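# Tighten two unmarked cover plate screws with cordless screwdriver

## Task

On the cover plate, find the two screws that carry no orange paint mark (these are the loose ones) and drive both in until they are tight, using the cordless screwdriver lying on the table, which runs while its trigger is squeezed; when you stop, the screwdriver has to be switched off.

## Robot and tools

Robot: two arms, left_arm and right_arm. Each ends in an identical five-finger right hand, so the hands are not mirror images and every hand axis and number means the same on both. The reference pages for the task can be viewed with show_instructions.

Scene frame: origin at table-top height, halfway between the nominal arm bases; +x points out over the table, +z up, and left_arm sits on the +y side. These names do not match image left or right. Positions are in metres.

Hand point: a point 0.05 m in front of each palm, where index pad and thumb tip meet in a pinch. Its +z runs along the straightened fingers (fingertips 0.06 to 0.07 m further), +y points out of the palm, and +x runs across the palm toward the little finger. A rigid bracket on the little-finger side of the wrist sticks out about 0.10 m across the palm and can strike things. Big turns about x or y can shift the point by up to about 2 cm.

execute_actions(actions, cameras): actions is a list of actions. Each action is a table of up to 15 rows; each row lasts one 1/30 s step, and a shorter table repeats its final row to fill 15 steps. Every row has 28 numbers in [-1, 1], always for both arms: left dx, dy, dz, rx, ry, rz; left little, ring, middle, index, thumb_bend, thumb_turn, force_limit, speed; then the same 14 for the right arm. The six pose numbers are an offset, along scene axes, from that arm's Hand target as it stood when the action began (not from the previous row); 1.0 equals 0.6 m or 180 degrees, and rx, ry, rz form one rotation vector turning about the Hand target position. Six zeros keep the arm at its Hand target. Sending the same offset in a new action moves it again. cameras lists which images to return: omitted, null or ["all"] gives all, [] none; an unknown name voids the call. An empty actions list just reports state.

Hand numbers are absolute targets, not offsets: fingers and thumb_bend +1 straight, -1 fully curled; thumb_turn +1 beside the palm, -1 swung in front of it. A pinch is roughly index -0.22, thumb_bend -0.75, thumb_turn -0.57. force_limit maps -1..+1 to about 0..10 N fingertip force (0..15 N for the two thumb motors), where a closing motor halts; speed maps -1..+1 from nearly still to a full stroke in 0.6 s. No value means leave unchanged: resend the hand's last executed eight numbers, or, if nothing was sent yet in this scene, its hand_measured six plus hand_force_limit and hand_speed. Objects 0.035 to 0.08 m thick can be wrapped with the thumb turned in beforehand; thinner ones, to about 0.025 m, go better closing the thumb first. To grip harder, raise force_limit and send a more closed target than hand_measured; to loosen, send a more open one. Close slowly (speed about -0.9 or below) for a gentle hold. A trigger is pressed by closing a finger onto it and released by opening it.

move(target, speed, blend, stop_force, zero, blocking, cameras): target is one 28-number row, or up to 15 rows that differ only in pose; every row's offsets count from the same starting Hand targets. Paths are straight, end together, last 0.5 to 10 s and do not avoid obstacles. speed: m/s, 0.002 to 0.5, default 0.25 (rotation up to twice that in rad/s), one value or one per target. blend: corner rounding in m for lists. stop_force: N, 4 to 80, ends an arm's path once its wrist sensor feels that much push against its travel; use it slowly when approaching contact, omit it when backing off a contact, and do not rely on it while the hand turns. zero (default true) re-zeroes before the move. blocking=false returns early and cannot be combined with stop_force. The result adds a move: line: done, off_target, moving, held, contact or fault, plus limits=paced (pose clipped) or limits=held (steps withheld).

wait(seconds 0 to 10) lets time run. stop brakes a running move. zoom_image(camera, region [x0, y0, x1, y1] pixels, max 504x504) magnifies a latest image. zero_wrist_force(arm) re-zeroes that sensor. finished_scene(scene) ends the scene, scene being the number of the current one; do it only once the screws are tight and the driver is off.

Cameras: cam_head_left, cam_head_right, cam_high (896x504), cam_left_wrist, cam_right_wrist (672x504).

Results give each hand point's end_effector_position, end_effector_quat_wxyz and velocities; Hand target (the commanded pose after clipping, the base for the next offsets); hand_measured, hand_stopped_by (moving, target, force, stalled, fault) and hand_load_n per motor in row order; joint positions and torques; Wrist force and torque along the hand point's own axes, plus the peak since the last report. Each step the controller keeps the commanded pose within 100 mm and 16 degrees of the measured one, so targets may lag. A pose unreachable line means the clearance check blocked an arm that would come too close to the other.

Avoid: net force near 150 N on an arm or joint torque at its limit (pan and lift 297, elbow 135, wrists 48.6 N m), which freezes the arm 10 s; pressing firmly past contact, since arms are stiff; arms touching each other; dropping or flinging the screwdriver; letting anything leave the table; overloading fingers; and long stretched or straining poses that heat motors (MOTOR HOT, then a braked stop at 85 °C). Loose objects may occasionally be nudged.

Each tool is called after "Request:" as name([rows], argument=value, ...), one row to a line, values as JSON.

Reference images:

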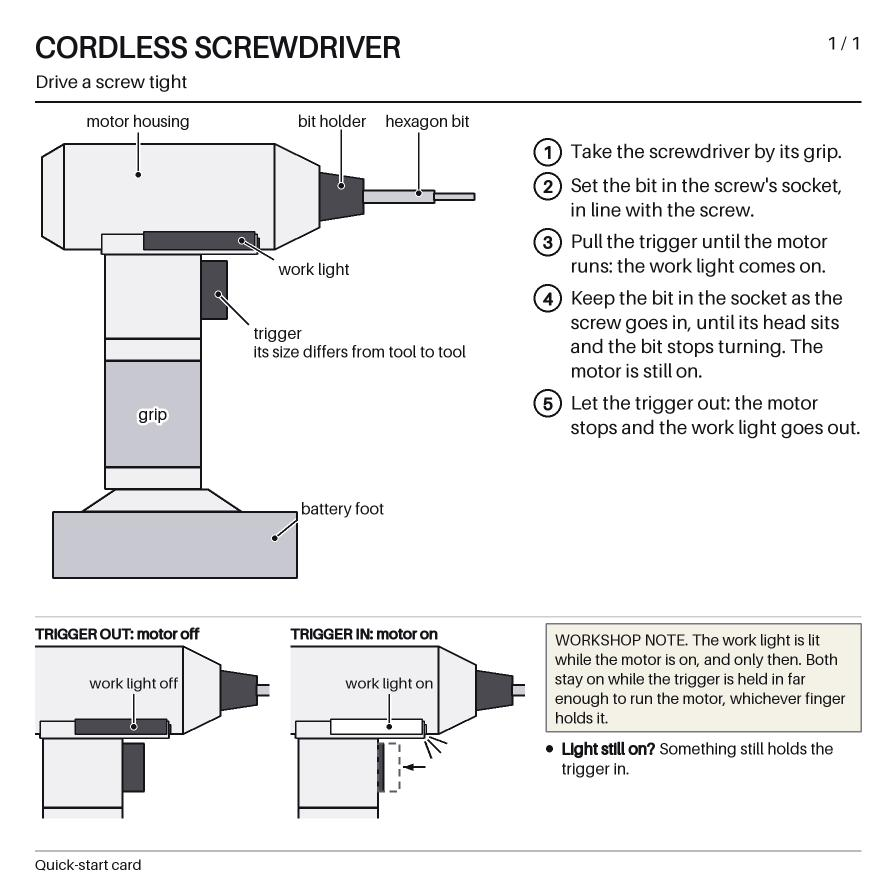

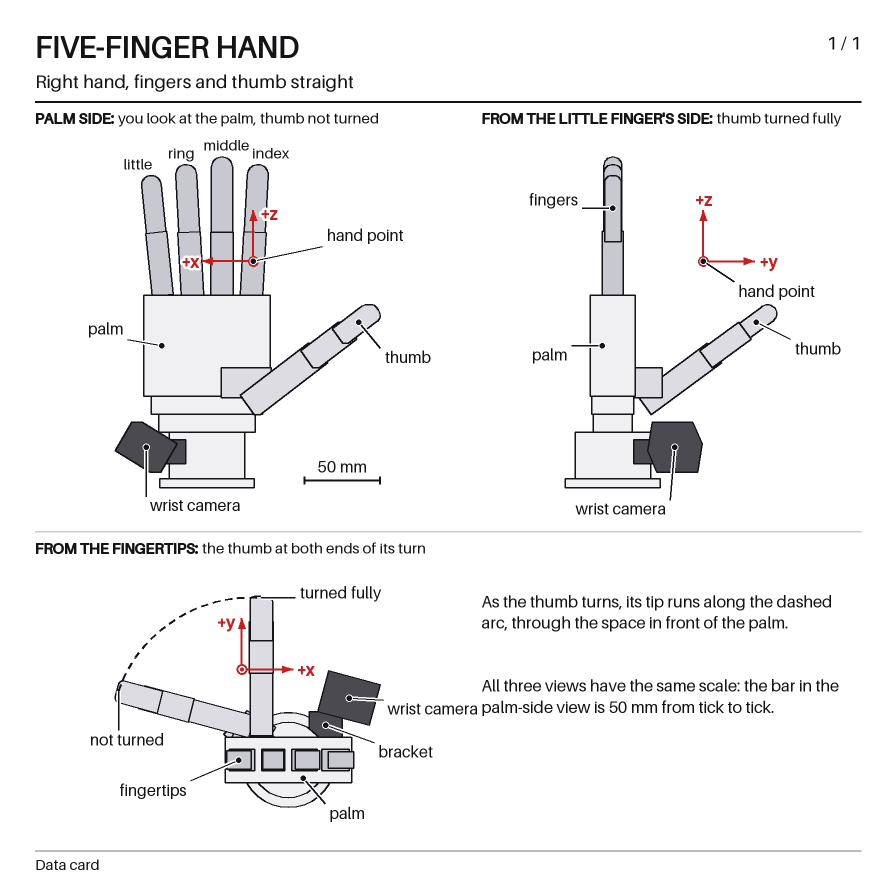

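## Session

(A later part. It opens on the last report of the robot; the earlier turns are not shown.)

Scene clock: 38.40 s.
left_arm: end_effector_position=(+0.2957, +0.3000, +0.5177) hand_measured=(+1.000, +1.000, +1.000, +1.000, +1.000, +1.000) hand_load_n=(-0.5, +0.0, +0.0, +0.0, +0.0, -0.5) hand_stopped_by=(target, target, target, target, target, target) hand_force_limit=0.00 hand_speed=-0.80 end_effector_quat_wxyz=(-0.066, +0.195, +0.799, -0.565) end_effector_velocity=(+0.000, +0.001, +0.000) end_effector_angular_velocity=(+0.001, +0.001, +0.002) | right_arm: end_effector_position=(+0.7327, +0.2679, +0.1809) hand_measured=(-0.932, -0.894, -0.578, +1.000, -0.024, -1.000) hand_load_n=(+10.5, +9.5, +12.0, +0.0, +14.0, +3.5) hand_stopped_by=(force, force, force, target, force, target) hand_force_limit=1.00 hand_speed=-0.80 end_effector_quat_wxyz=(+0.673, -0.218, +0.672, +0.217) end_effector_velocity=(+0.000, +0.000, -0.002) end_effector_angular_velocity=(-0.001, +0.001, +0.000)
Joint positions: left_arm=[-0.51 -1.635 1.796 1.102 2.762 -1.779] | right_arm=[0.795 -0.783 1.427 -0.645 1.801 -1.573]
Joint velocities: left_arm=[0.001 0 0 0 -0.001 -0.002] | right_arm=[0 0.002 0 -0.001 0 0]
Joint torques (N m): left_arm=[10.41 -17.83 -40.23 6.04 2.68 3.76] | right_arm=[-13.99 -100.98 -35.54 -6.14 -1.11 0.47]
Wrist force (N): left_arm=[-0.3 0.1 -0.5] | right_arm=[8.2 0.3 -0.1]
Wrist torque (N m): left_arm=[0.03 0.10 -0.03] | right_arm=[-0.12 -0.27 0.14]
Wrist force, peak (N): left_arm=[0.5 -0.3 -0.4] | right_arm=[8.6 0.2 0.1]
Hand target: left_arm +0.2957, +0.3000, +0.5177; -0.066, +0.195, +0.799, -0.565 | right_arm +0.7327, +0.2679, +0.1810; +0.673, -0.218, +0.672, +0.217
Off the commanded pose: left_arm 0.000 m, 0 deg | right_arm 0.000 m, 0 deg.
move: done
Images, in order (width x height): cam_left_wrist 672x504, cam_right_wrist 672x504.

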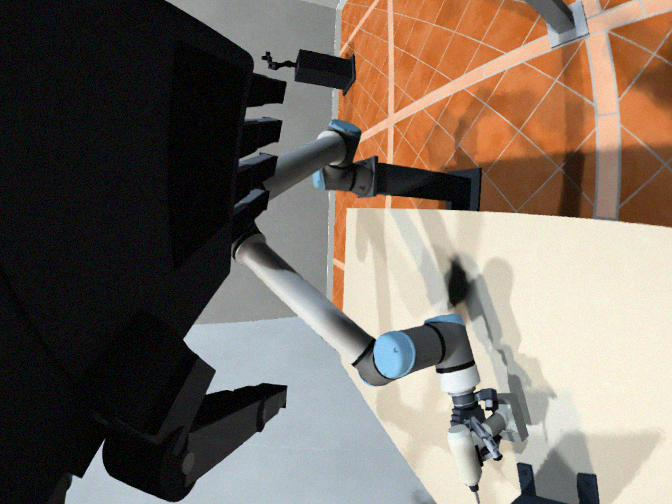

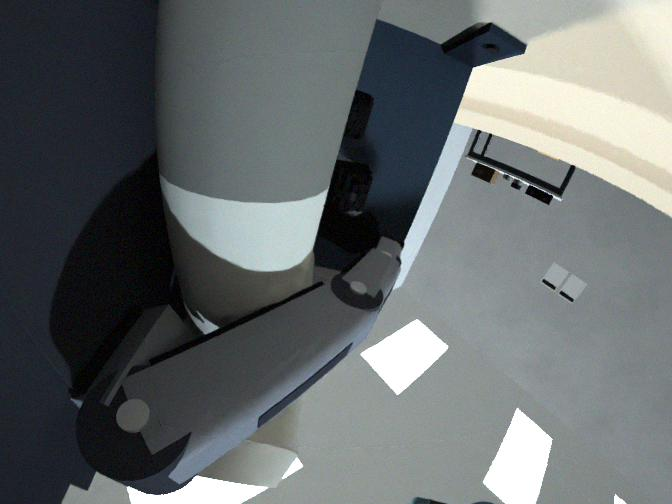

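Request:
move(target=[0,0,0,0,0,0,1,1,1,1,1,1,0,-0.8,0,0,0,0,0,0,-1,-1,-1,-0.9,-1,-1,0.0,-0.7], cameras=["cam_left_wrist","cam_head_left","cam_high"])

Request:
zoom_image(camera="cam_left_wrist", region=[435, 385, 535, 504])

Request:
zoom_image(camera="cam_head_left", region=[340, 170, 440, 290])

Scene clock: 39.70 s.
left_arm: end_effector_position=(+0.2957, +0.3000, +0.5177) hand_measured=(+1.000, +1.000, +1.000, +1.000, +1.000, +1.000) hand_load_n=(+0.0, +0.0, +0.0, +0.0, +0.0, -0.5) hand_stopped_by=(target, target, target, target, target, target) hand_force_limit=0.00 hand_speed=-0.80 end_effector_quat_wxyz=(-0.066, +0.195, +0.799, -0.565) end_effector_velocity=(+0.000, +0.000, +0.000) end_effector_angular_velocity=(+0.000, +0.000, +0.000) | right_arm: end_effector_position=(+0.7327, +0.2679, +0.1809) hand_measured=(-0.932, -0.894, -0.578, +0.570, -0.024, -1.000) hand_load_n=(+12.5, +10.5, +11.0, +4.5, +15.0, +3.0) hand_stopped_by=(force, force, force, force, force, target) hand_force_limit=0.00 hand_speed=-0.70 end_effector_quat_wxyz=(+0.673, -0.218, +0.672, +0.217) end_effector_velocity=(+0.000, +0.000, +0.001) end_effector_angular_velocity=(+0.000, +0.000, +0.000)
Joint positions: left_arm=[-0.51 -1.635 1.796 1.102 2.762 -1.779] | right_arm=[0.795 -0.783 1.427 -0.645 1.801 -1.573]
Joint velocities: left_arm=[0 0 0 0 0 0] | right_arm=[0 -0.001 0 0.001 0 0]
Joint torques (N m): left_arm=[9.04 -18.1 -40.39 6.31 2.03 3.09] | right_arm=[-14.63 -100.64 -38.61 -5.45 -0.88 0.46]
Wrist force (N): left_arm=[0.2 -0.1 -0.1] | right_arm=[8.3 0.3 -0.2]
Wrist torque (N m): left_arm=[-0.03 -0.01 0.00] | right_arm=[-0.13 -0.28 0.13]
Wrist force, peak (N): left_arm=[0.6 -0.2 -0.5] | right_arm=[8.5 0.1 -0.2]
Hand target: left_arm +0.2957, +0.3000, +0.5177; -0.066, +0.195, +0.799, -0.565 | right_arm +0.7327, +0.2679, +0.1810; +0.673, -0.218, +0.672, +0.217
Off the commanded pose: left_arm 0.000 m, 0 deg | right_arm 0.000 m, 0 deg.
move: done
Images, in order (width x height): cam_head_left 896x504, cam_high 896x504, cam_left_wrist 672x504.

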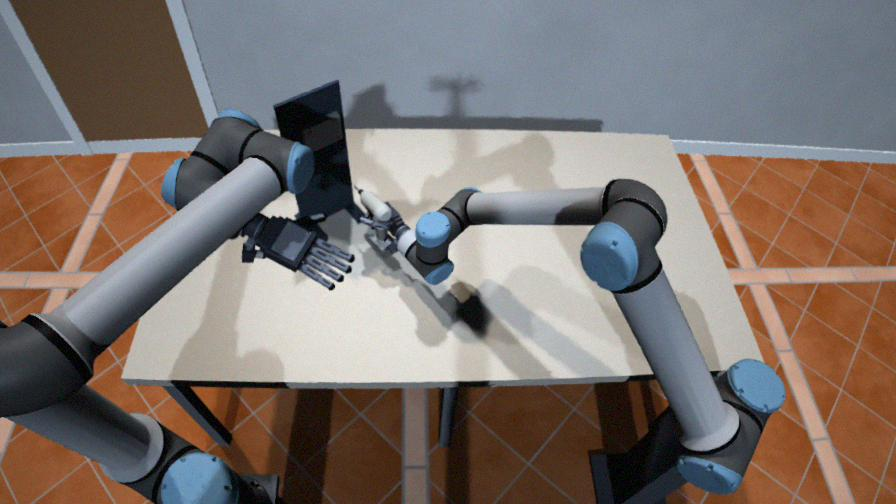

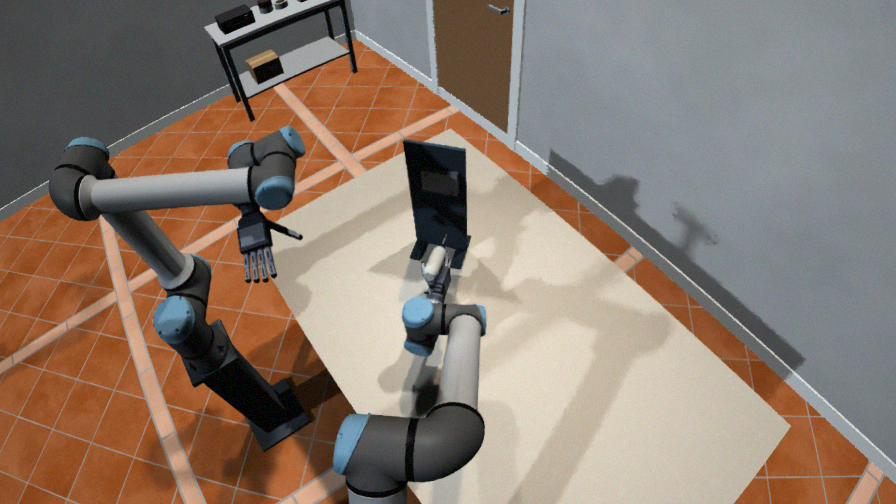

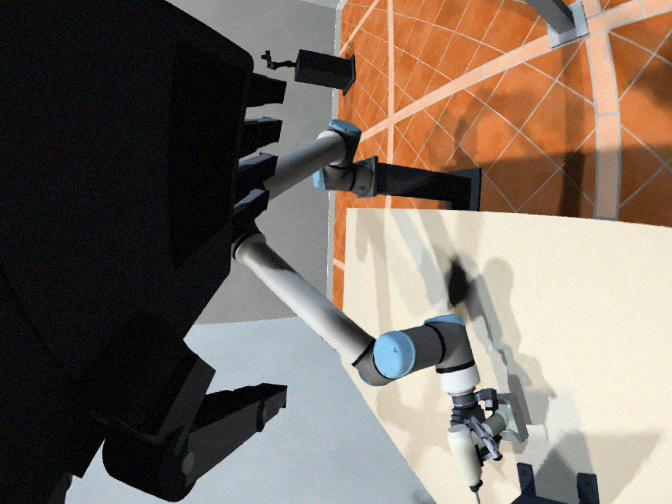

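Scaled by 4.235 from the camera's 672x504 image, which has a finer 960x720 frame.

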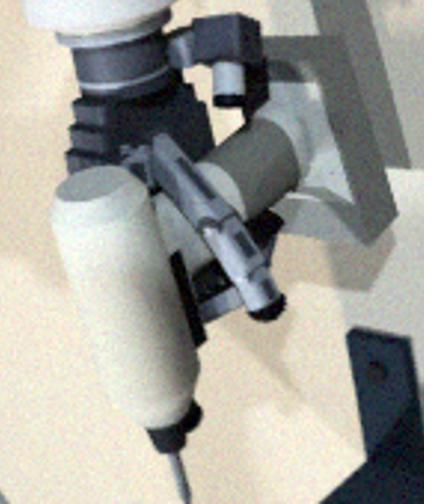

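Scaled by 4.200.

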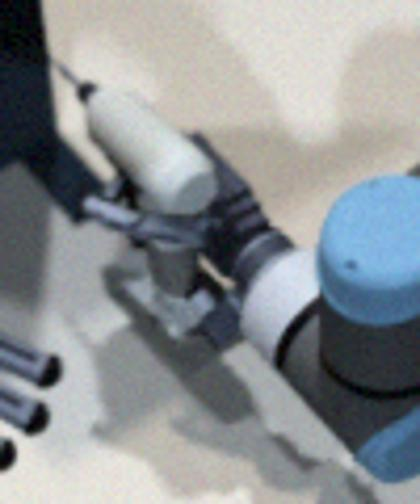

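Request:
move(target=[0,0,0,0,0,0,1,1,1,1,1,1,0,-0.8,0,0,-0.11,0,0,0,-1,-1,-1,1,-1,-1,0.0,-0.7], stop_force=5, speed=0.03)

Scene clock: 42.83 s.
left_arm: end_effector_position=(+0.2957, +0.3000, +0.5177) hand_measured=(+1.000, +1.000, +1.000, +1.000, +1.000, +1.000) hand_load_n=(+0.0, +0.0, +0.0, +0.0, +0.0, -0.5) hand_stopped_by=(target, target, target, target, target, target) hand_force_limit=0.00 hand_speed=-0.80 end_effector_quat_wxyz=(-0.066, +0.195, +0.799, -0.565) end_effector_velocity=(+0.000, +0.000, +0.000) end_effector_angular_velocity=(+0.000, +0.001, +0.000) | right_arm: end_effector_position=(+0.7327, +0.2679, +0.1500) hand_measured=(-0.932, -0.894, -0.578, +1.000, -0.024, -1.000) hand_load_n=(+9.0, +8.0, +11.5, +0.0, +15.0, +4.5) hand_stopped_by=(force, force, force, target, force, target) hand_force_limit=0.00 hand_speed=-0.70 end_effector_quat_wxyz=(+0.673, -0.218, +0.672, +0.217) end_effector_velocity=(+0.000, +0.000, +0.001) end_effector_angular_velocity=(+0.001, -0.001, +0.000)
Joint positions: left_arm=[-0.51 -1.635 1.796 1.102 2.762 -1.779] | right_arm=[0.795 -0.752 1.433 -0.683 1.801 -1.573]
Joint velocities: left_arm=[0 0 0 0 0.001 -0.001] | right_arm=[0 0 0 -0.001 0 0]
Joint torques (N m): left_arm=[8.29 -20.9 -40.05 6.49 2.46 3.29] | right_arm=[-6.41 -115.88 -44.26 -6.46 0.62 0.89]
Wrist force (N): left_arm=[0.2 -0.1 -0.4] | right_arm=[8.1 0.2 -0.3]
Wrist torque (N m): left_arm=[0.00 0.01 0.00] | right_arm=[-0.14 -0.27 0.13]
Wrist force, peak (N): left_arm=[0.2 0.3 -0.9] | right_arm=[-9.7 0.3 -3.0]
Hand target: left_arm +0.2957, +0.3000, +0.5177; -0.066, +0.195, +0.799, -0.565 | right_arm +0.7327, +0.2679, +0.1500; +0.673, -0.218, +0.672, +0.217
Off the commanded pose: left_arm 0.000 m, 0 deg | right_arm 0.035 m, 0 deg.
move: contact (right_arm)

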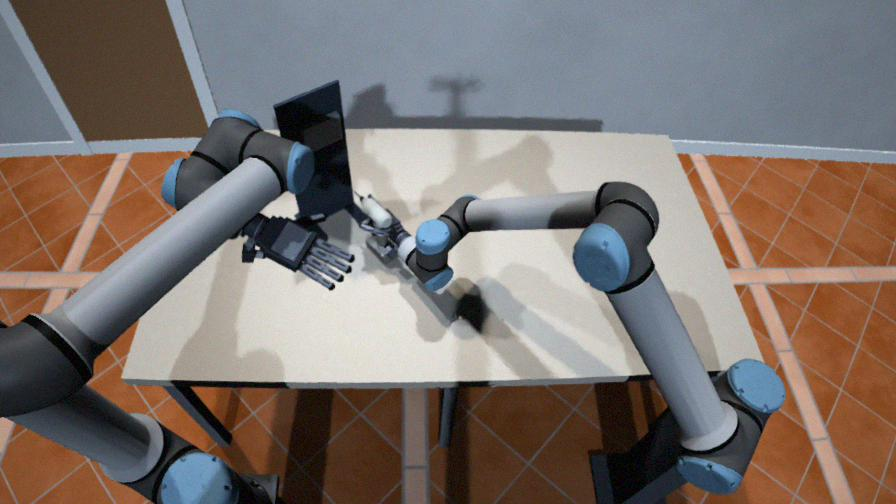

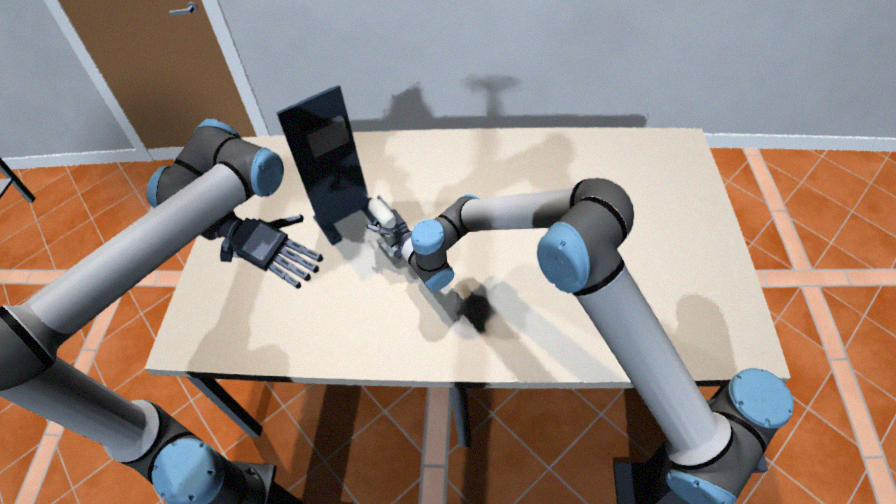

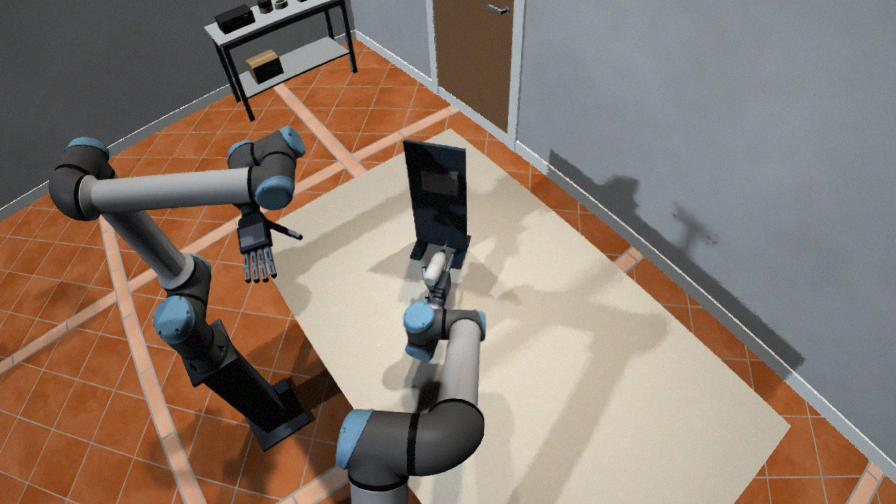

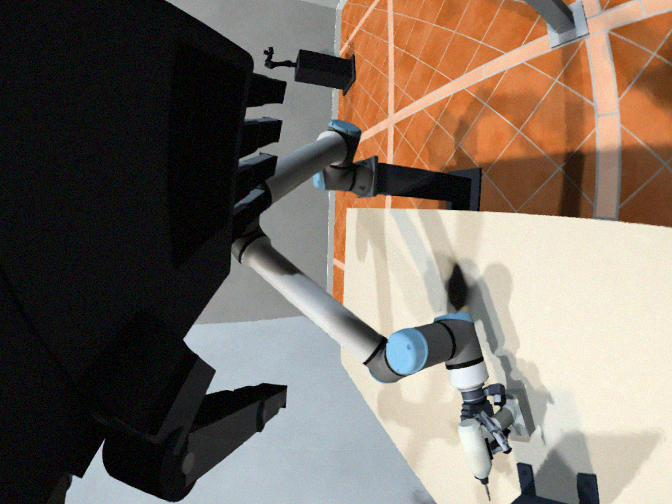

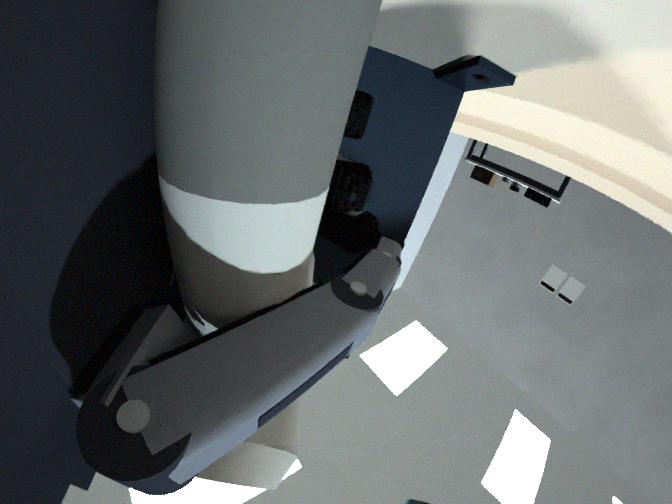

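Request:
zoom_image(camera="cam_left_wrist", region=[400, 300, 600, 504])

Request:
zoom_image(camera="cam_head_left", region=[300, 150, 480, 300])

Scaled by 2.471 from the camera's 672x504 image, which has a finer 960x720 frame.

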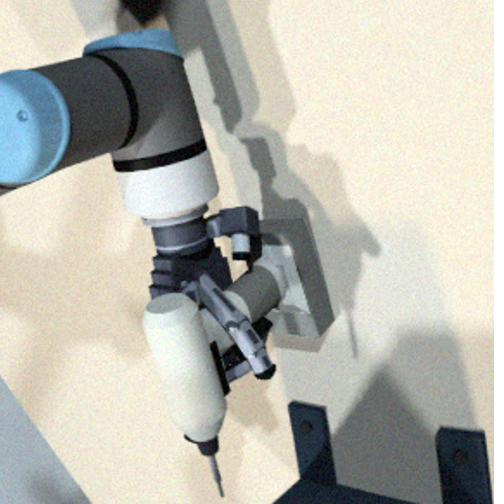

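Scaled by 2.800.

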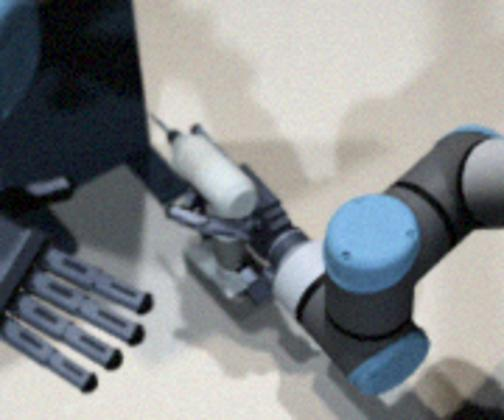

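Request:
move(target=[0,0,0,0,0,0,1,1,1,1,1,1,0,-0.8,0,0,-0.08,0,0,0,-1,-1,-1,1,-1,-1,0.0,-0.7], stop_force=5, speed=0.02, cameras=["cam_left_wrist"])

Request:
zoom_image(camera="cam_left_wrist", region=[400, 300, 600, 504])

Scene clock: 43.83 s.
left_arm: end_effector_position=(+0.2957, +0.3000, +0.5177) hand_measured=(+1.000, +1.000, +1.000, +1.000, +1.000, +1.000) hand_load_n=(+0.0, +0.0, +0.0, +0.0, +0.0, -0.5) hand_stopped_by=(target, target, target, target, target, target) hand_force_limit=0.00 hand_speed=-0.80 end_effector_quat_wxyz=(-0.066, +0.195, +0.799, -0.565) end_effector_velocity=(+0.000, +0.000, +0.000) end_effector_angular_velocity=(+0.001, -0.001, +0.000) | right_arm: end_effector_position=(+0.7327, +0.2679, +0.1495) hand_measured=(-0.932, -0.894, -0.578, +1.000, -0.024, -1.000) hand_load_n=(+9.0, +8.0, +11.0, +0.0, +14.5, +4.5) hand_stopped_by=(force, force, force, target, force, target) hand_force_limit=0.00 hand_speed=-0.70 end_effector_quat_wxyz=(+0.673, -0.218, +0.672, +0.217) end_effector_velocity=(+0.000, +0.000, +0.000) end_effector_angular_velocity=(+0.000, +0.000, +0.000)
Joint positions: left_arm=[-0.51 -1.635 1.796 1.102 2.762 -1.779] | right_arm=[0.795 -0.751 1.433 -0.683 1.801 -1.573]
Joint velocities: left_arm=[0 0 0 0 -0.001 0.001] | right_arm=[0 0 0 0 0 0]
Joint torques (N m): left_arm=[6.61 -21.25 -40.87 6.44 2.34 3.8] | right_arm=[-6.19 -109.49 -41.21 -3.31 0.44 0.84]
Wrist force (N): left_arm=[-0.1 0.1 -0.6] | right_arm=[6.0 0.2 0.3]
Wrist torque (N m): left_arm=[0.05 0.06 -0.01] | right_arm=[-0.16 -0.34 0.14]
Wrist force, peak (N): left_arm=[0.0 -0.4 -0.7] | right_arm=[8.5 0.1 -0.2]
Hand target: left_arm +0.2957, +0.3000, +0.5177; -0.066, +0.195, +0.799, -0.565 | right_arm +0.7327, +0.2680, +0.1496; +0.673, -0.218, +0.672, +0.217
Off the commanded pose: left_arm 0.000 m, 0 deg | right_arm 0.048 m, 0 deg.
move: contact (right_arm)
Images, in order (width x height): cam_left_wrist 672x504.

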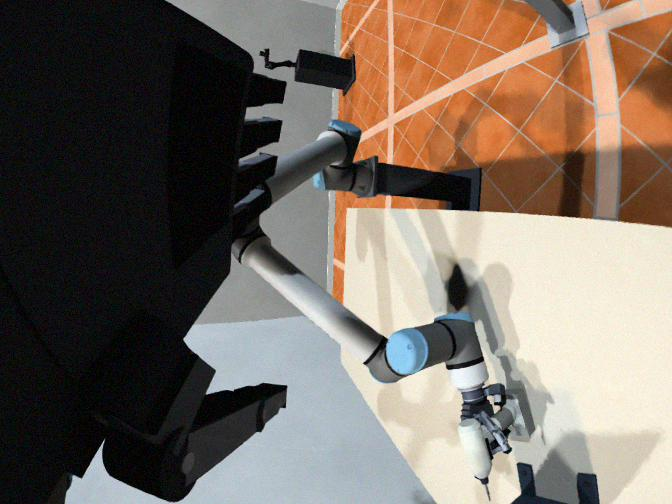

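Scaled by 2.471 from the camera's 672x504 image, which has a finer 960x720 frame.

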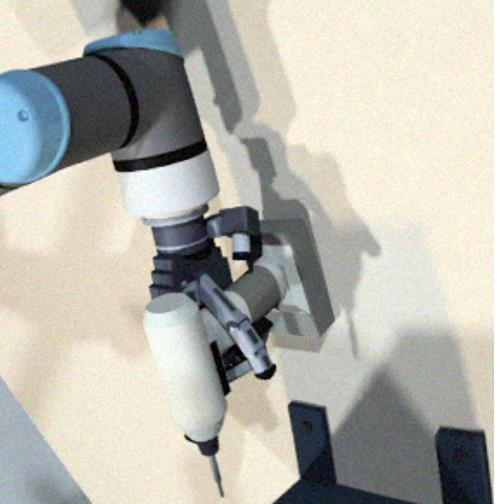

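Request:
move(target=[0,0,0,0,0,0,1,1,1,1,1,1,0,-0.8,0,0,-0.008,0,0,0,-1,-1,-1,1,-1,-1,0.0,-0.7], stop_force=10, speed=0.01, cameras=["cam_left_wrist"])

Request:
zoom_image(camera="cam_left_wrist", region=[400, 300, 600, 504])

Scene clock: 44.97 s.
left_arm: end_effector_position=(+0.2957, +0.3000, +0.5177) hand_measured=(+1.000, +1.000, +1.000, +1.000, +1.000, +1.000) hand_load_n=(+0.0, +0.0, +0.0, +0.0, +0.0, -0.5) hand_stopped_by=(target, target, target, target, target, target) hand_force_limit=0.00 hand_speed=-0.80 end_effector_quat_wxyz=(-0.066, +0.195, +0.799, -0.565) end_effector_velocity=(+0.000, +0.000, +0.000) end_effector_angular_velocity=(-0.001, -0.002, +0.000) | right_arm: end_effector_position=(+0.7328, +0.2680, +0.1491) hand_measured=(-0.932, -0.894, -0.578, +1.000, -0.024, -1.000) hand_load_n=(+10.0, +8.0, +11.0, +0.0, +15.0, +4.5) hand_stopped_by=(force, force, force, target, force, target) hand_force_limit=0.00 hand_speed=-0.70 end_effector_quat_wxyz=(+0.673, -0.218, +0.672, +0.217) end_effector_velocity=(+0.000, +0.000, -0.002) end_effector_angular_velocity=(-0.002, +0.002, +0.000)
Joint positions: left_arm=[-0.51 -1.635 1.796 1.102 2.762 -1.779] | right_arm=[0.795 -0.75 1.433 -0.684 1.801 -1.573]
Joint velocities: left_arm=[0 -0.001 0 -0.001 0 0.001] | right_arm=[0 0.002 0 0.001 0 0]
Joint torques (N m): left_arm=[6.7 -15.71 -40.41 6.57 2.31 3.74] | right_arm=[-7.03 -110.68 -33.36 1.03 0.52 0.88]
Wrist force (N): left_arm=[0.2 0.2 -0.4] | right_arm=[0.1 1.2 1.4]
Wrist torque (N m): left_arm=[0.04 0.02 0.00] | right_arm=[-0.21 -0.46 0.30]
Wrist force, peak (N): left_arm=[0.3 0.0 -0.8] | right_arm=[-9.0 0.1 -3.0]
Hand target: left_arm +0.2957, +0.3000, +0.5177; -0.066, +0.195, +0.799, -0.565 | right_arm +0.7328, +0.2680, +0.1492; +0.673, -0.218, +0.672, +0.217
Off the commanded pose: left_arm 0.000 m, 0 deg | right_arm 0.004 m, 0 deg.
move: contact (right_arm)
Images, in order (width x height): cam_left_wrist 672x504.

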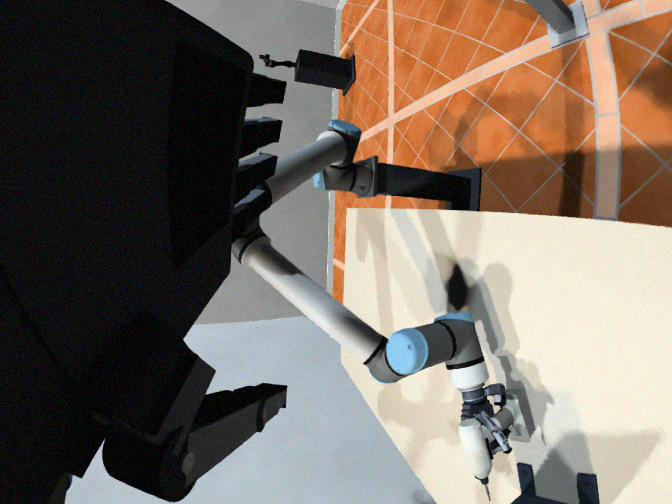

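Scaled by 2.471 from the camera's 672x504 image, which has a finer 960x720 frame.

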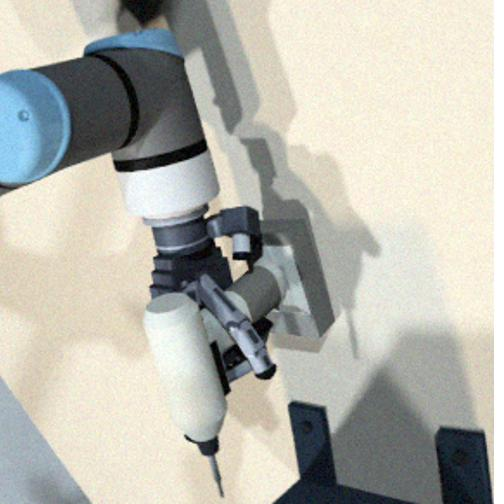

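Request:
move(target=[0,0,0,0,0,0,1,1,1,1,1,1,0,-0.8,0,0,0,0,0,0,1,1,1,1,1,-1,0.0,-0.7], cameras=["cam_left_wrist","cam_right_wrist"])

Request:
zoom_image(camera="cam_left_wrist", region=[400, 300, 600, 504])

Scene clock: 49.20 s.
left_arm: end_effector_position=(+0.2957, +0.3000, +0.5177) hand_measured=(+1.000, +1.000, +1.000, +1.000, +1.000, +1.000) hand_load_n=(+0.0, -0.5, +0.0, +0.0, +0.0, -0.5) hand_stopped_by=(target, target, target, target, target, target) hand_force_limit=0.00 hand_speed=-0.80 end_effector_quat_wxyz=(-0.066, +0.195, +0.799, -0.565) end_effector_velocity=(+0.000, +0.000, +0.000) end_effector_angular_velocity=(+0.000, -0.001, -0.001) | right_arm: end_effector_position=(+0.7328, +0.2680, +0.1492) hand_measured=(+1.000, +1.000, +1.000, +1.000, +1.000, -1.000) hand_load_n=(-0.5, +0.5, +0.0, +0.0, +0.0, +0.0) hand_stopped_by=(target, target, target, target, target, target) hand_force_limit=0.00 hand_speed=-0.70 end_effector_quat_wxyz=(+0.673, -0.218, +0.672, +0.217) end_effector_velocity=(+0.000, +0.000, -0.002) end_effector_angular_velocity=(-0.001, +0.001, +0.000)
Joint positions: left_arm=[-0.51 -1.635 1.796 1.102 2.762 -1.779] | right_arm=[0.795 -0.75 1.433 -0.684 1.801 -1.573]
Joint velocities: left_arm=[0 0 0 0 0 0.001] | right_arm=[0 0.002 0 0 0 0]
Joint torques (N m): left_arm=[10.33 -19.51 -37.61 6.44 2.18 2.9] | right_arm=[-6.15 -111.76 -31.23 -3.07 0.59 0.92]
Wrist force (N): left_arm=[0.3 0.2 -0.6] | right_arm=[1.7 -1.0 -0.7]
Wrist torque (N m): left_arm=[0.06 0.00 0.01] | right_arm=[-0.18 0.01 -0.02]
Wrist force, peak (N): left_arm=[0.1 0.0 -0.8] | right_arm=[5.0 0.6 -0.8]
Hand target: left_arm +0.2957, +0.3000, +0.5177; -0.066, +0.195, +0.799, -0.565 | right_arm +0.7328, +0.2680, +0.1492; +0.673, -0.218, +0.672, +0.217
Off the commanded pose: left_arm 0.000 m, 0 deg | right_arm 0.000 m, 0 deg.
move: done
Images, in order (width x height): cam_left_wrist 672x504, cam_right_wrist 672x504.

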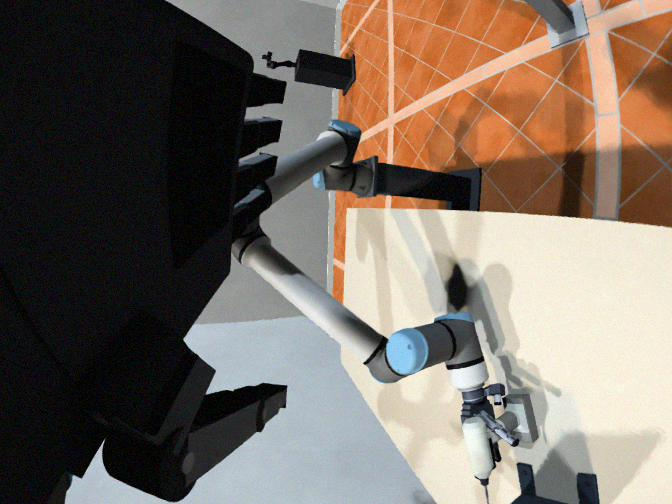

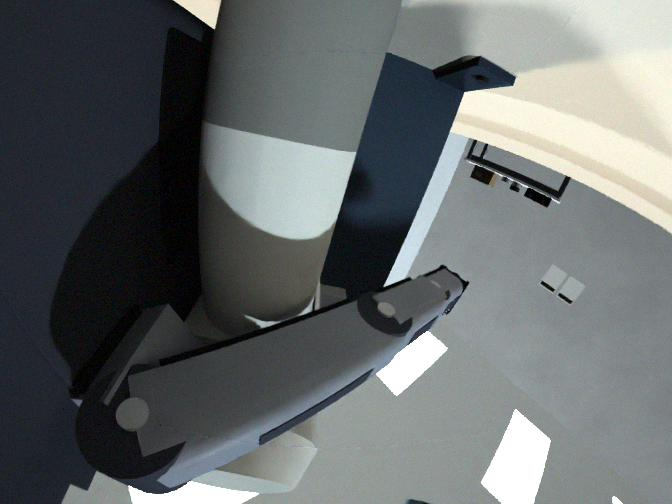

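Scaled by 2.471 from the camera's 672x504 image, which has a finer 960x720 frame.

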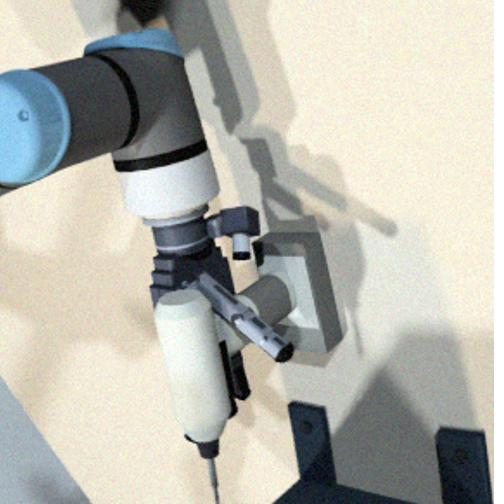

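Request:
move(target=[0,0,0,0,0,0,1,1,1,1,1,1,0,-0.8,0,0,-0.0605,0,0,0,1,1,1,1,1,-1,0.0,-0.7], cameras=["cam_left_wrist","cam_right_wrist"], stop_force=6, speed=0.03)

Request:
zoom_image(camera="cam_left_wrist", region=[400, 300, 600, 504])

Scene clock: 51.77 s.
left_arm: end_effector_position=(+0.2957, +0.3000, +0.5177) hand_measured=(+1.000, +1.000, +1.000, +1.000, +1.000, +1.000) hand_load_n=(+0.0, +0.0, +0.0, -0.5, +0.0, +0.0) hand_stopped_by=(target, target, target, target, target, target) hand_force_limit=0.00 hand_speed=-0.80 end_effector_quat_wxyz=(-0.066, +0.195, +0.799, -0.565) end_effector_velocity=(+0.000, +0.000, +0.000) end_effector_angular_velocity=(+0.000, +0.000, +0.000) | right_arm: end_effector_position=(+0.7328, +0.2680, +0.1129) hand_measured=(+1.000, +1.000, +1.000, +1.000, +1.000, -1.000) hand_load_n=(+0.0, +0.0, +0.0, +0.0, +0.0, -0.5) hand_stopped_by=(target, target, target, target, target, target) hand_force_limit=0.00 hand_speed=-0.70 end_effector_quat_wxyz=(+0.673, -0.218, +0.672, +0.217) end_effector_velocity=(+0.000, +0.000, -0.001) end_effector_angular_velocity=(+0.000, +0.001, +0.000)
Joint positions: left_arm=[-0.51 -1.635 1.796 1.102 2.762 -1.779] | right_arm=[0.795 -0.712 1.437 -0.727 1.801 -1.573]
Joint velocities: left_arm=[0 -0.001 0 0 0 -0.001] | right_arm=[0 0.001 0 0 0 0]
Joint torques (N m): left_arm=[9.94 -20.37 -36.98 6.53 2.26 3.55] | right_arm=[13.59 -113.82 -38.29 -0.35 1.37 0.55]
Wrist force (N): left_arm=[0.0 -0.1 0.0] | right_arm=[0.6 0.4 0.2]
Wrist torque (N m): left_arm=[-0.02 0.03 -0.02] | right_arm=[-0.13 0.05 -0.08]
Wrist force, peak (N): left_arm=[0.4 0.0 -0.8] | right_arm=[1.7 -1.2 -0.2]
Hand target: left_arm +0.2957, +0.3000, +0.5177; -0.066, +0.195, +0.799, -0.565 | right_arm +0.7328, +0.2680, +0.1129; +0.673, -0.218, +0.672, +0.217
Off the commanded pose: left_arm 0.000 m, 0 deg | right_arm 0.000 m, 0 deg.
move: done
Images, in order (width x height): cam_left_wrist 672x504, cam_right_wrist 672x504.

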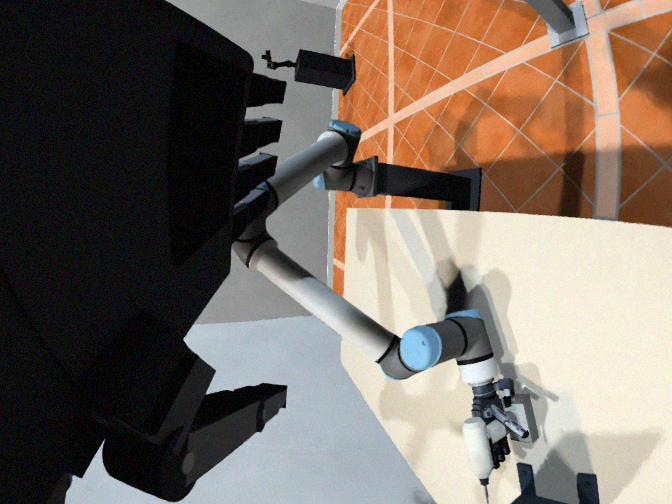

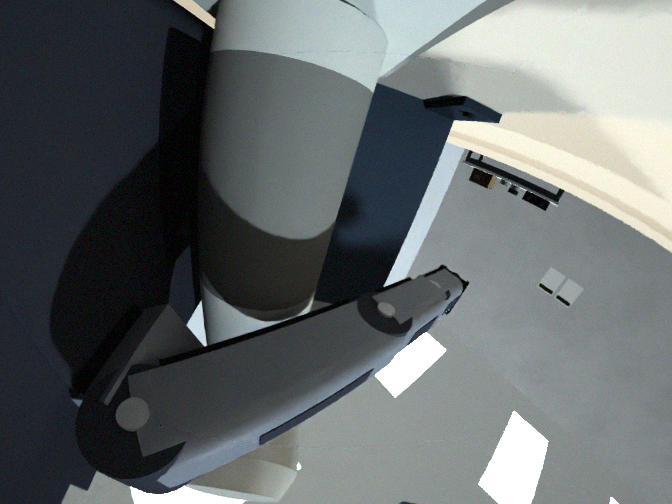

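Scaled by 2.471 from the camera's 672x504 image, which has a finer 960x720 frame.

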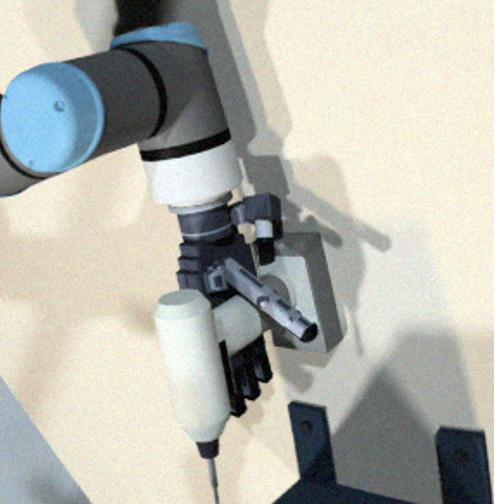

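Request:
move(target=[0,0,0,0,0,0,1,1,1,1,1,1,0,-0.8,0,0,0,0,0,0,-1,-1,-1,1,-1,-1,1.0,-0.75], cameras=["cam_left_wrist","cam_right_wrist"])

Request:
zoom_image(camera="cam_left_wrist", region=[400, 300, 600, 504])

Scene clock: 56.77 s.
left_arm: end_effector_position=(+0.2957, +0.3000, +0.5177) hand_measured=(+1.000, +1.000, +1.000, +1.000, +1.000, +1.000) hand_load_n=(+0.0, +0.0, +0.0, +0.0, +0.0, +0.0) hand_stopped_by=(target, target, target, target, target, target) hand_force_limit=0.00 hand_speed=-0.80 end_effector_quat_wxyz=(-0.066, +0.195, +0.799, -0.565) end_effector_velocity=(+0.000, +0.000, +0.000) end_effector_angular_velocity=(+0.000, +0.000, +0.000) | right_arm: end_effector_position=(+0.7328, +0.2680, +0.1129) hand_measured=(-0.884, -0.870, -0.578, +1.000, -0.020, -1.000) hand_load_n=(+12.5, +8.5, +9.5, +0.0, +14.5, +2.5) hand_stopped_by=(force, force, force, target, force, target) hand_force_limit=1.00 hand_speed=-0.75 end_effector_quat_wxyz=(+0.673, -0.218, +0.672, +0.217) end_effector_velocity=(+0.000, +0.000, +0.000) end_effector_angular_velocity=(+0.000, +0.000, +0.000)
Joint positions: left_arm=[-0.51 -1.635 1.796 1.102 2.762 -1.779] | right_arm=[0.795 -0.712 1.437 -0.727 1.801 -1.573]
Joint velocities: left_arm=[0 -0.001 0 0 0 -0.001] | right_arm=[0 0 0 0 0 0]
Joint torques (N m): left_arm=[8.25 -17.89 -35.48 6.43 2.23 3.15] | right_arm=[12.19 -109.04 -32 -3.33 1.22 -0.72]
Wrist force (N): left_arm=[-0.1 0.3 -0.6] | right_arm=[-0.9 1.9 0.3]
Wrist torque (N m): left_arm=[0.07 0.06 -0.01] | right_arm=[-0.14 -0.37 0.29]
Wrist force, peak (N): left_arm=[-0.3 -0.4 -0.8] | right_arm=[-1.7 1.8 0.6]
Hand target: left_arm +0.2957, +0.3000, +0.5177; -0.066, +0.195, +0.799, -0.565 | right_arm +0.7328, +0.2680, +0.1129; +0.673, -0.218, +0.672, +0.217
Off the commanded pose: left_arm 0.000 m, 0 deg | right_arm 0.000 m, 0 deg.
move: done
Images, in order (width x height): cam_left_wrist 672x504, cam_right_wrist 672x504.

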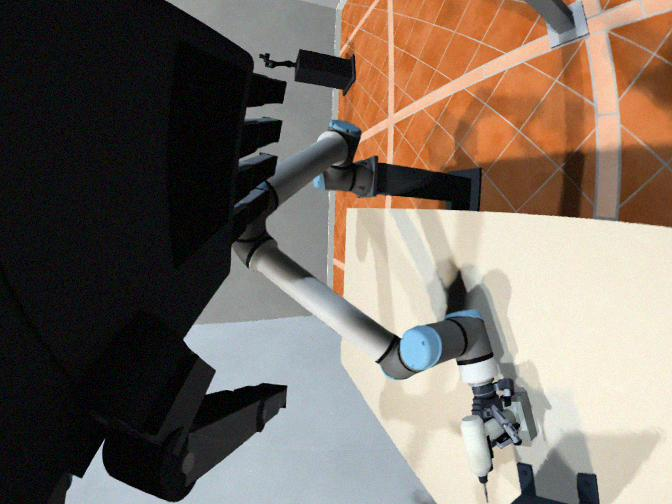

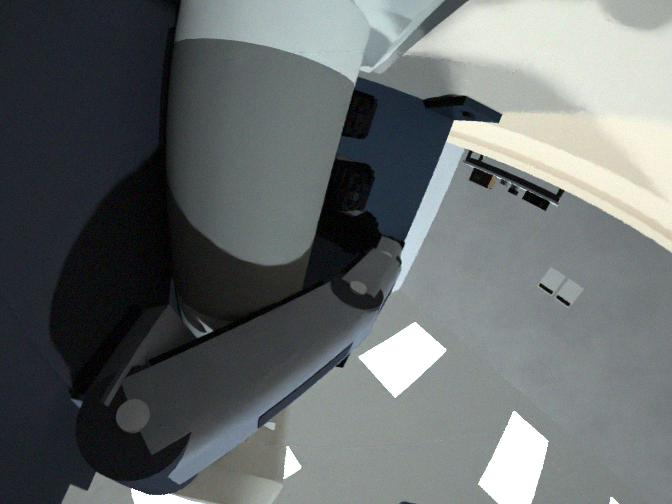

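Scaled by 2.471 from the camera's 672x504 image, which has a finer 960x720 frame.

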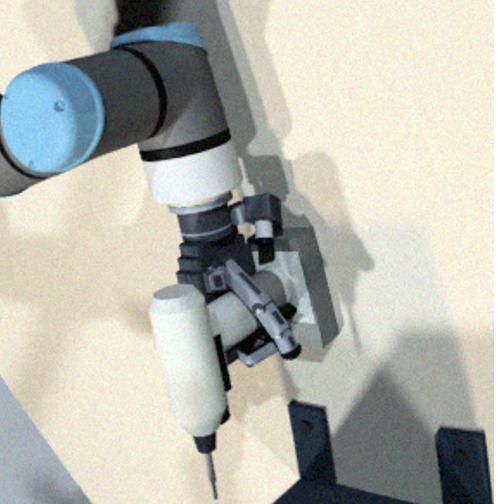

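Request:
move(target=[0,0,0,0,0,0,1,1,1,1,1,1,0,-0.8,0,0,0.05,0,0,0,-1,-1,-1,1,-1,-1,1.0,-0.75], speed=0.03, cameras=["cam_left_wrist","cam_right_wrist"])

Request:
zoom_image(camera="cam_left_wrist", region=[400, 300, 600, 504])

Scene clock: 58.17 s.
left_arm: end_effector_position=(+0.2957, +0.3000, +0.5177) hand_measured=(+1.000, +1.000, +1.000, +1.000, +1.000, +1.000) hand_load_n=(+0.0, +0.0, +0.0, +0.0, +0.0, -0.5) hand_stopped_by=(target, target, target, target, target, target) hand_force_limit=0.00 hand_speed=-0.80 end_effector_quat_wxyz=(-0.066, +0.195, +0.799, -0.565) end_effector_velocity=(+0.000, +0.000, +0.000) end_effector_angular_velocity=(+0.000, +0.000, +0.001) | right_arm: end_effector_position=(+0.7328, +0.2680, +0.1430) hand_measured=(-0.884, -0.870, -0.578, +1.000, -0.020, -1.000) hand_load_n=(+0.0, +3.5, +10.0, +0.0, +14.0, +1.5) hand_stopped_by=(force, force, force, target, force, target) hand_force_limit=1.00 hand_speed=-0.75 end_effector_quat_wxyz=(+0.673, -0.218, +0.672, +0.217) end_effector_velocity=(+0.000, +0.000, -0.002) end_effector_angular_velocity=(+0.001, +0.000, +0.000)
Joint positions: left_arm=[-0.51 -1.635 1.796 1.102 2.762 -1.779] | right_arm=[0.795 -0.744 1.434 -0.691 1.801 -1.573]
Joint velocities: left_arm=[0.001 0 0 -0.001 0 0] | right_arm=[0 0.002 0 -0.003 0 0]
Joint torques (N m): left_arm=[6.04 -18.4 -34.49 6.65 2.3 3.25] | right_arm=[4.87 -94.19 -39.41 -5.77 -0.45 -1.17]
Wrist force (N): left_arm=[0.2 0.0 -0.5] | right_arm=[3.1 -0.1 -1.2]
Wrist torque (N m): left_arm=[0.02 0.01 0.00] | right_arm=[-0.18 -0.16 0.13]
Wrist force, peak (N): left_arm=[0.1 -0.2 -0.9] | right_arm=[7.5 -0.1 0.1]
Hand target: left_arm +0.2957, +0.3000, +0.5177; -0.066, +0.195, +0.799, -0.565 | right_arm +0.7328, +0.2680, +0.1429; +0.673, -0.218, +0.672, +0.217
Off the commanded pose: left_arm 0.000 m, 0 deg | right_arm 0.000 m, 0 deg.
move: done
Images, in order (width x height): cam_left_wrist 672x504, cam_right_wrist 672x504.

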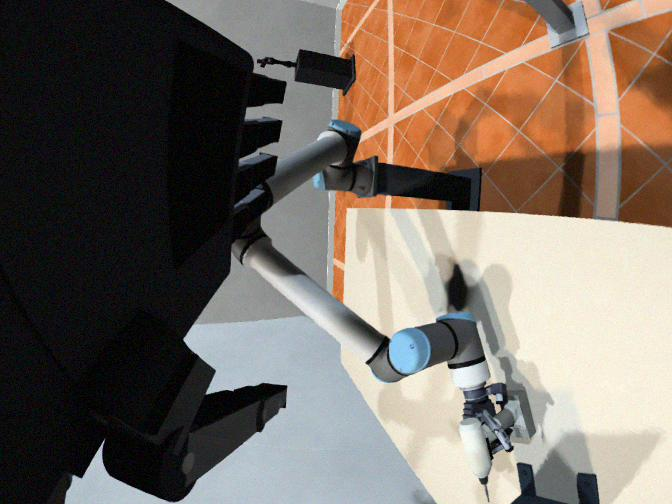

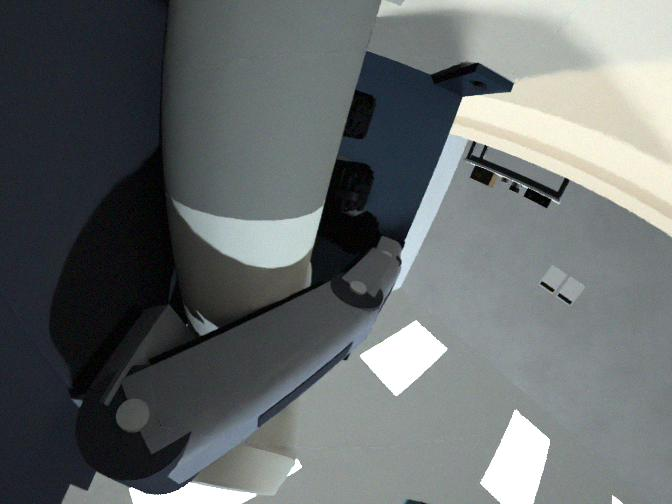

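Scaled by 2.471 from the camera's 672x504 image, which has a finer 960x720 frame.

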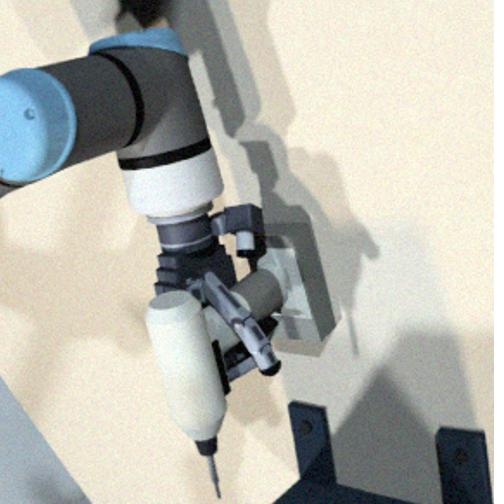

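Request:
zoom_image(camera="cam_right_wrist", region=[60, 0, 480, 420])

Scaled by 1.200 from the camera's 672x504 image, which has a finer 960x720 frame.

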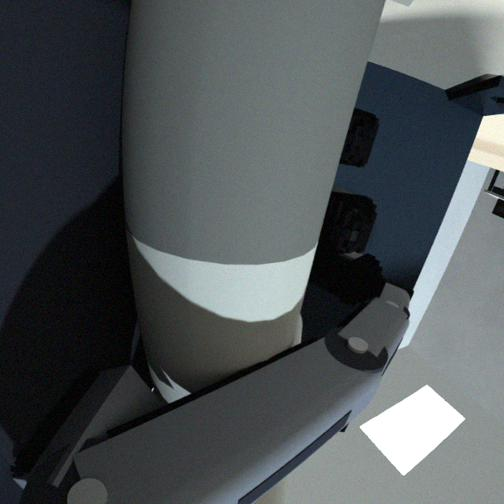

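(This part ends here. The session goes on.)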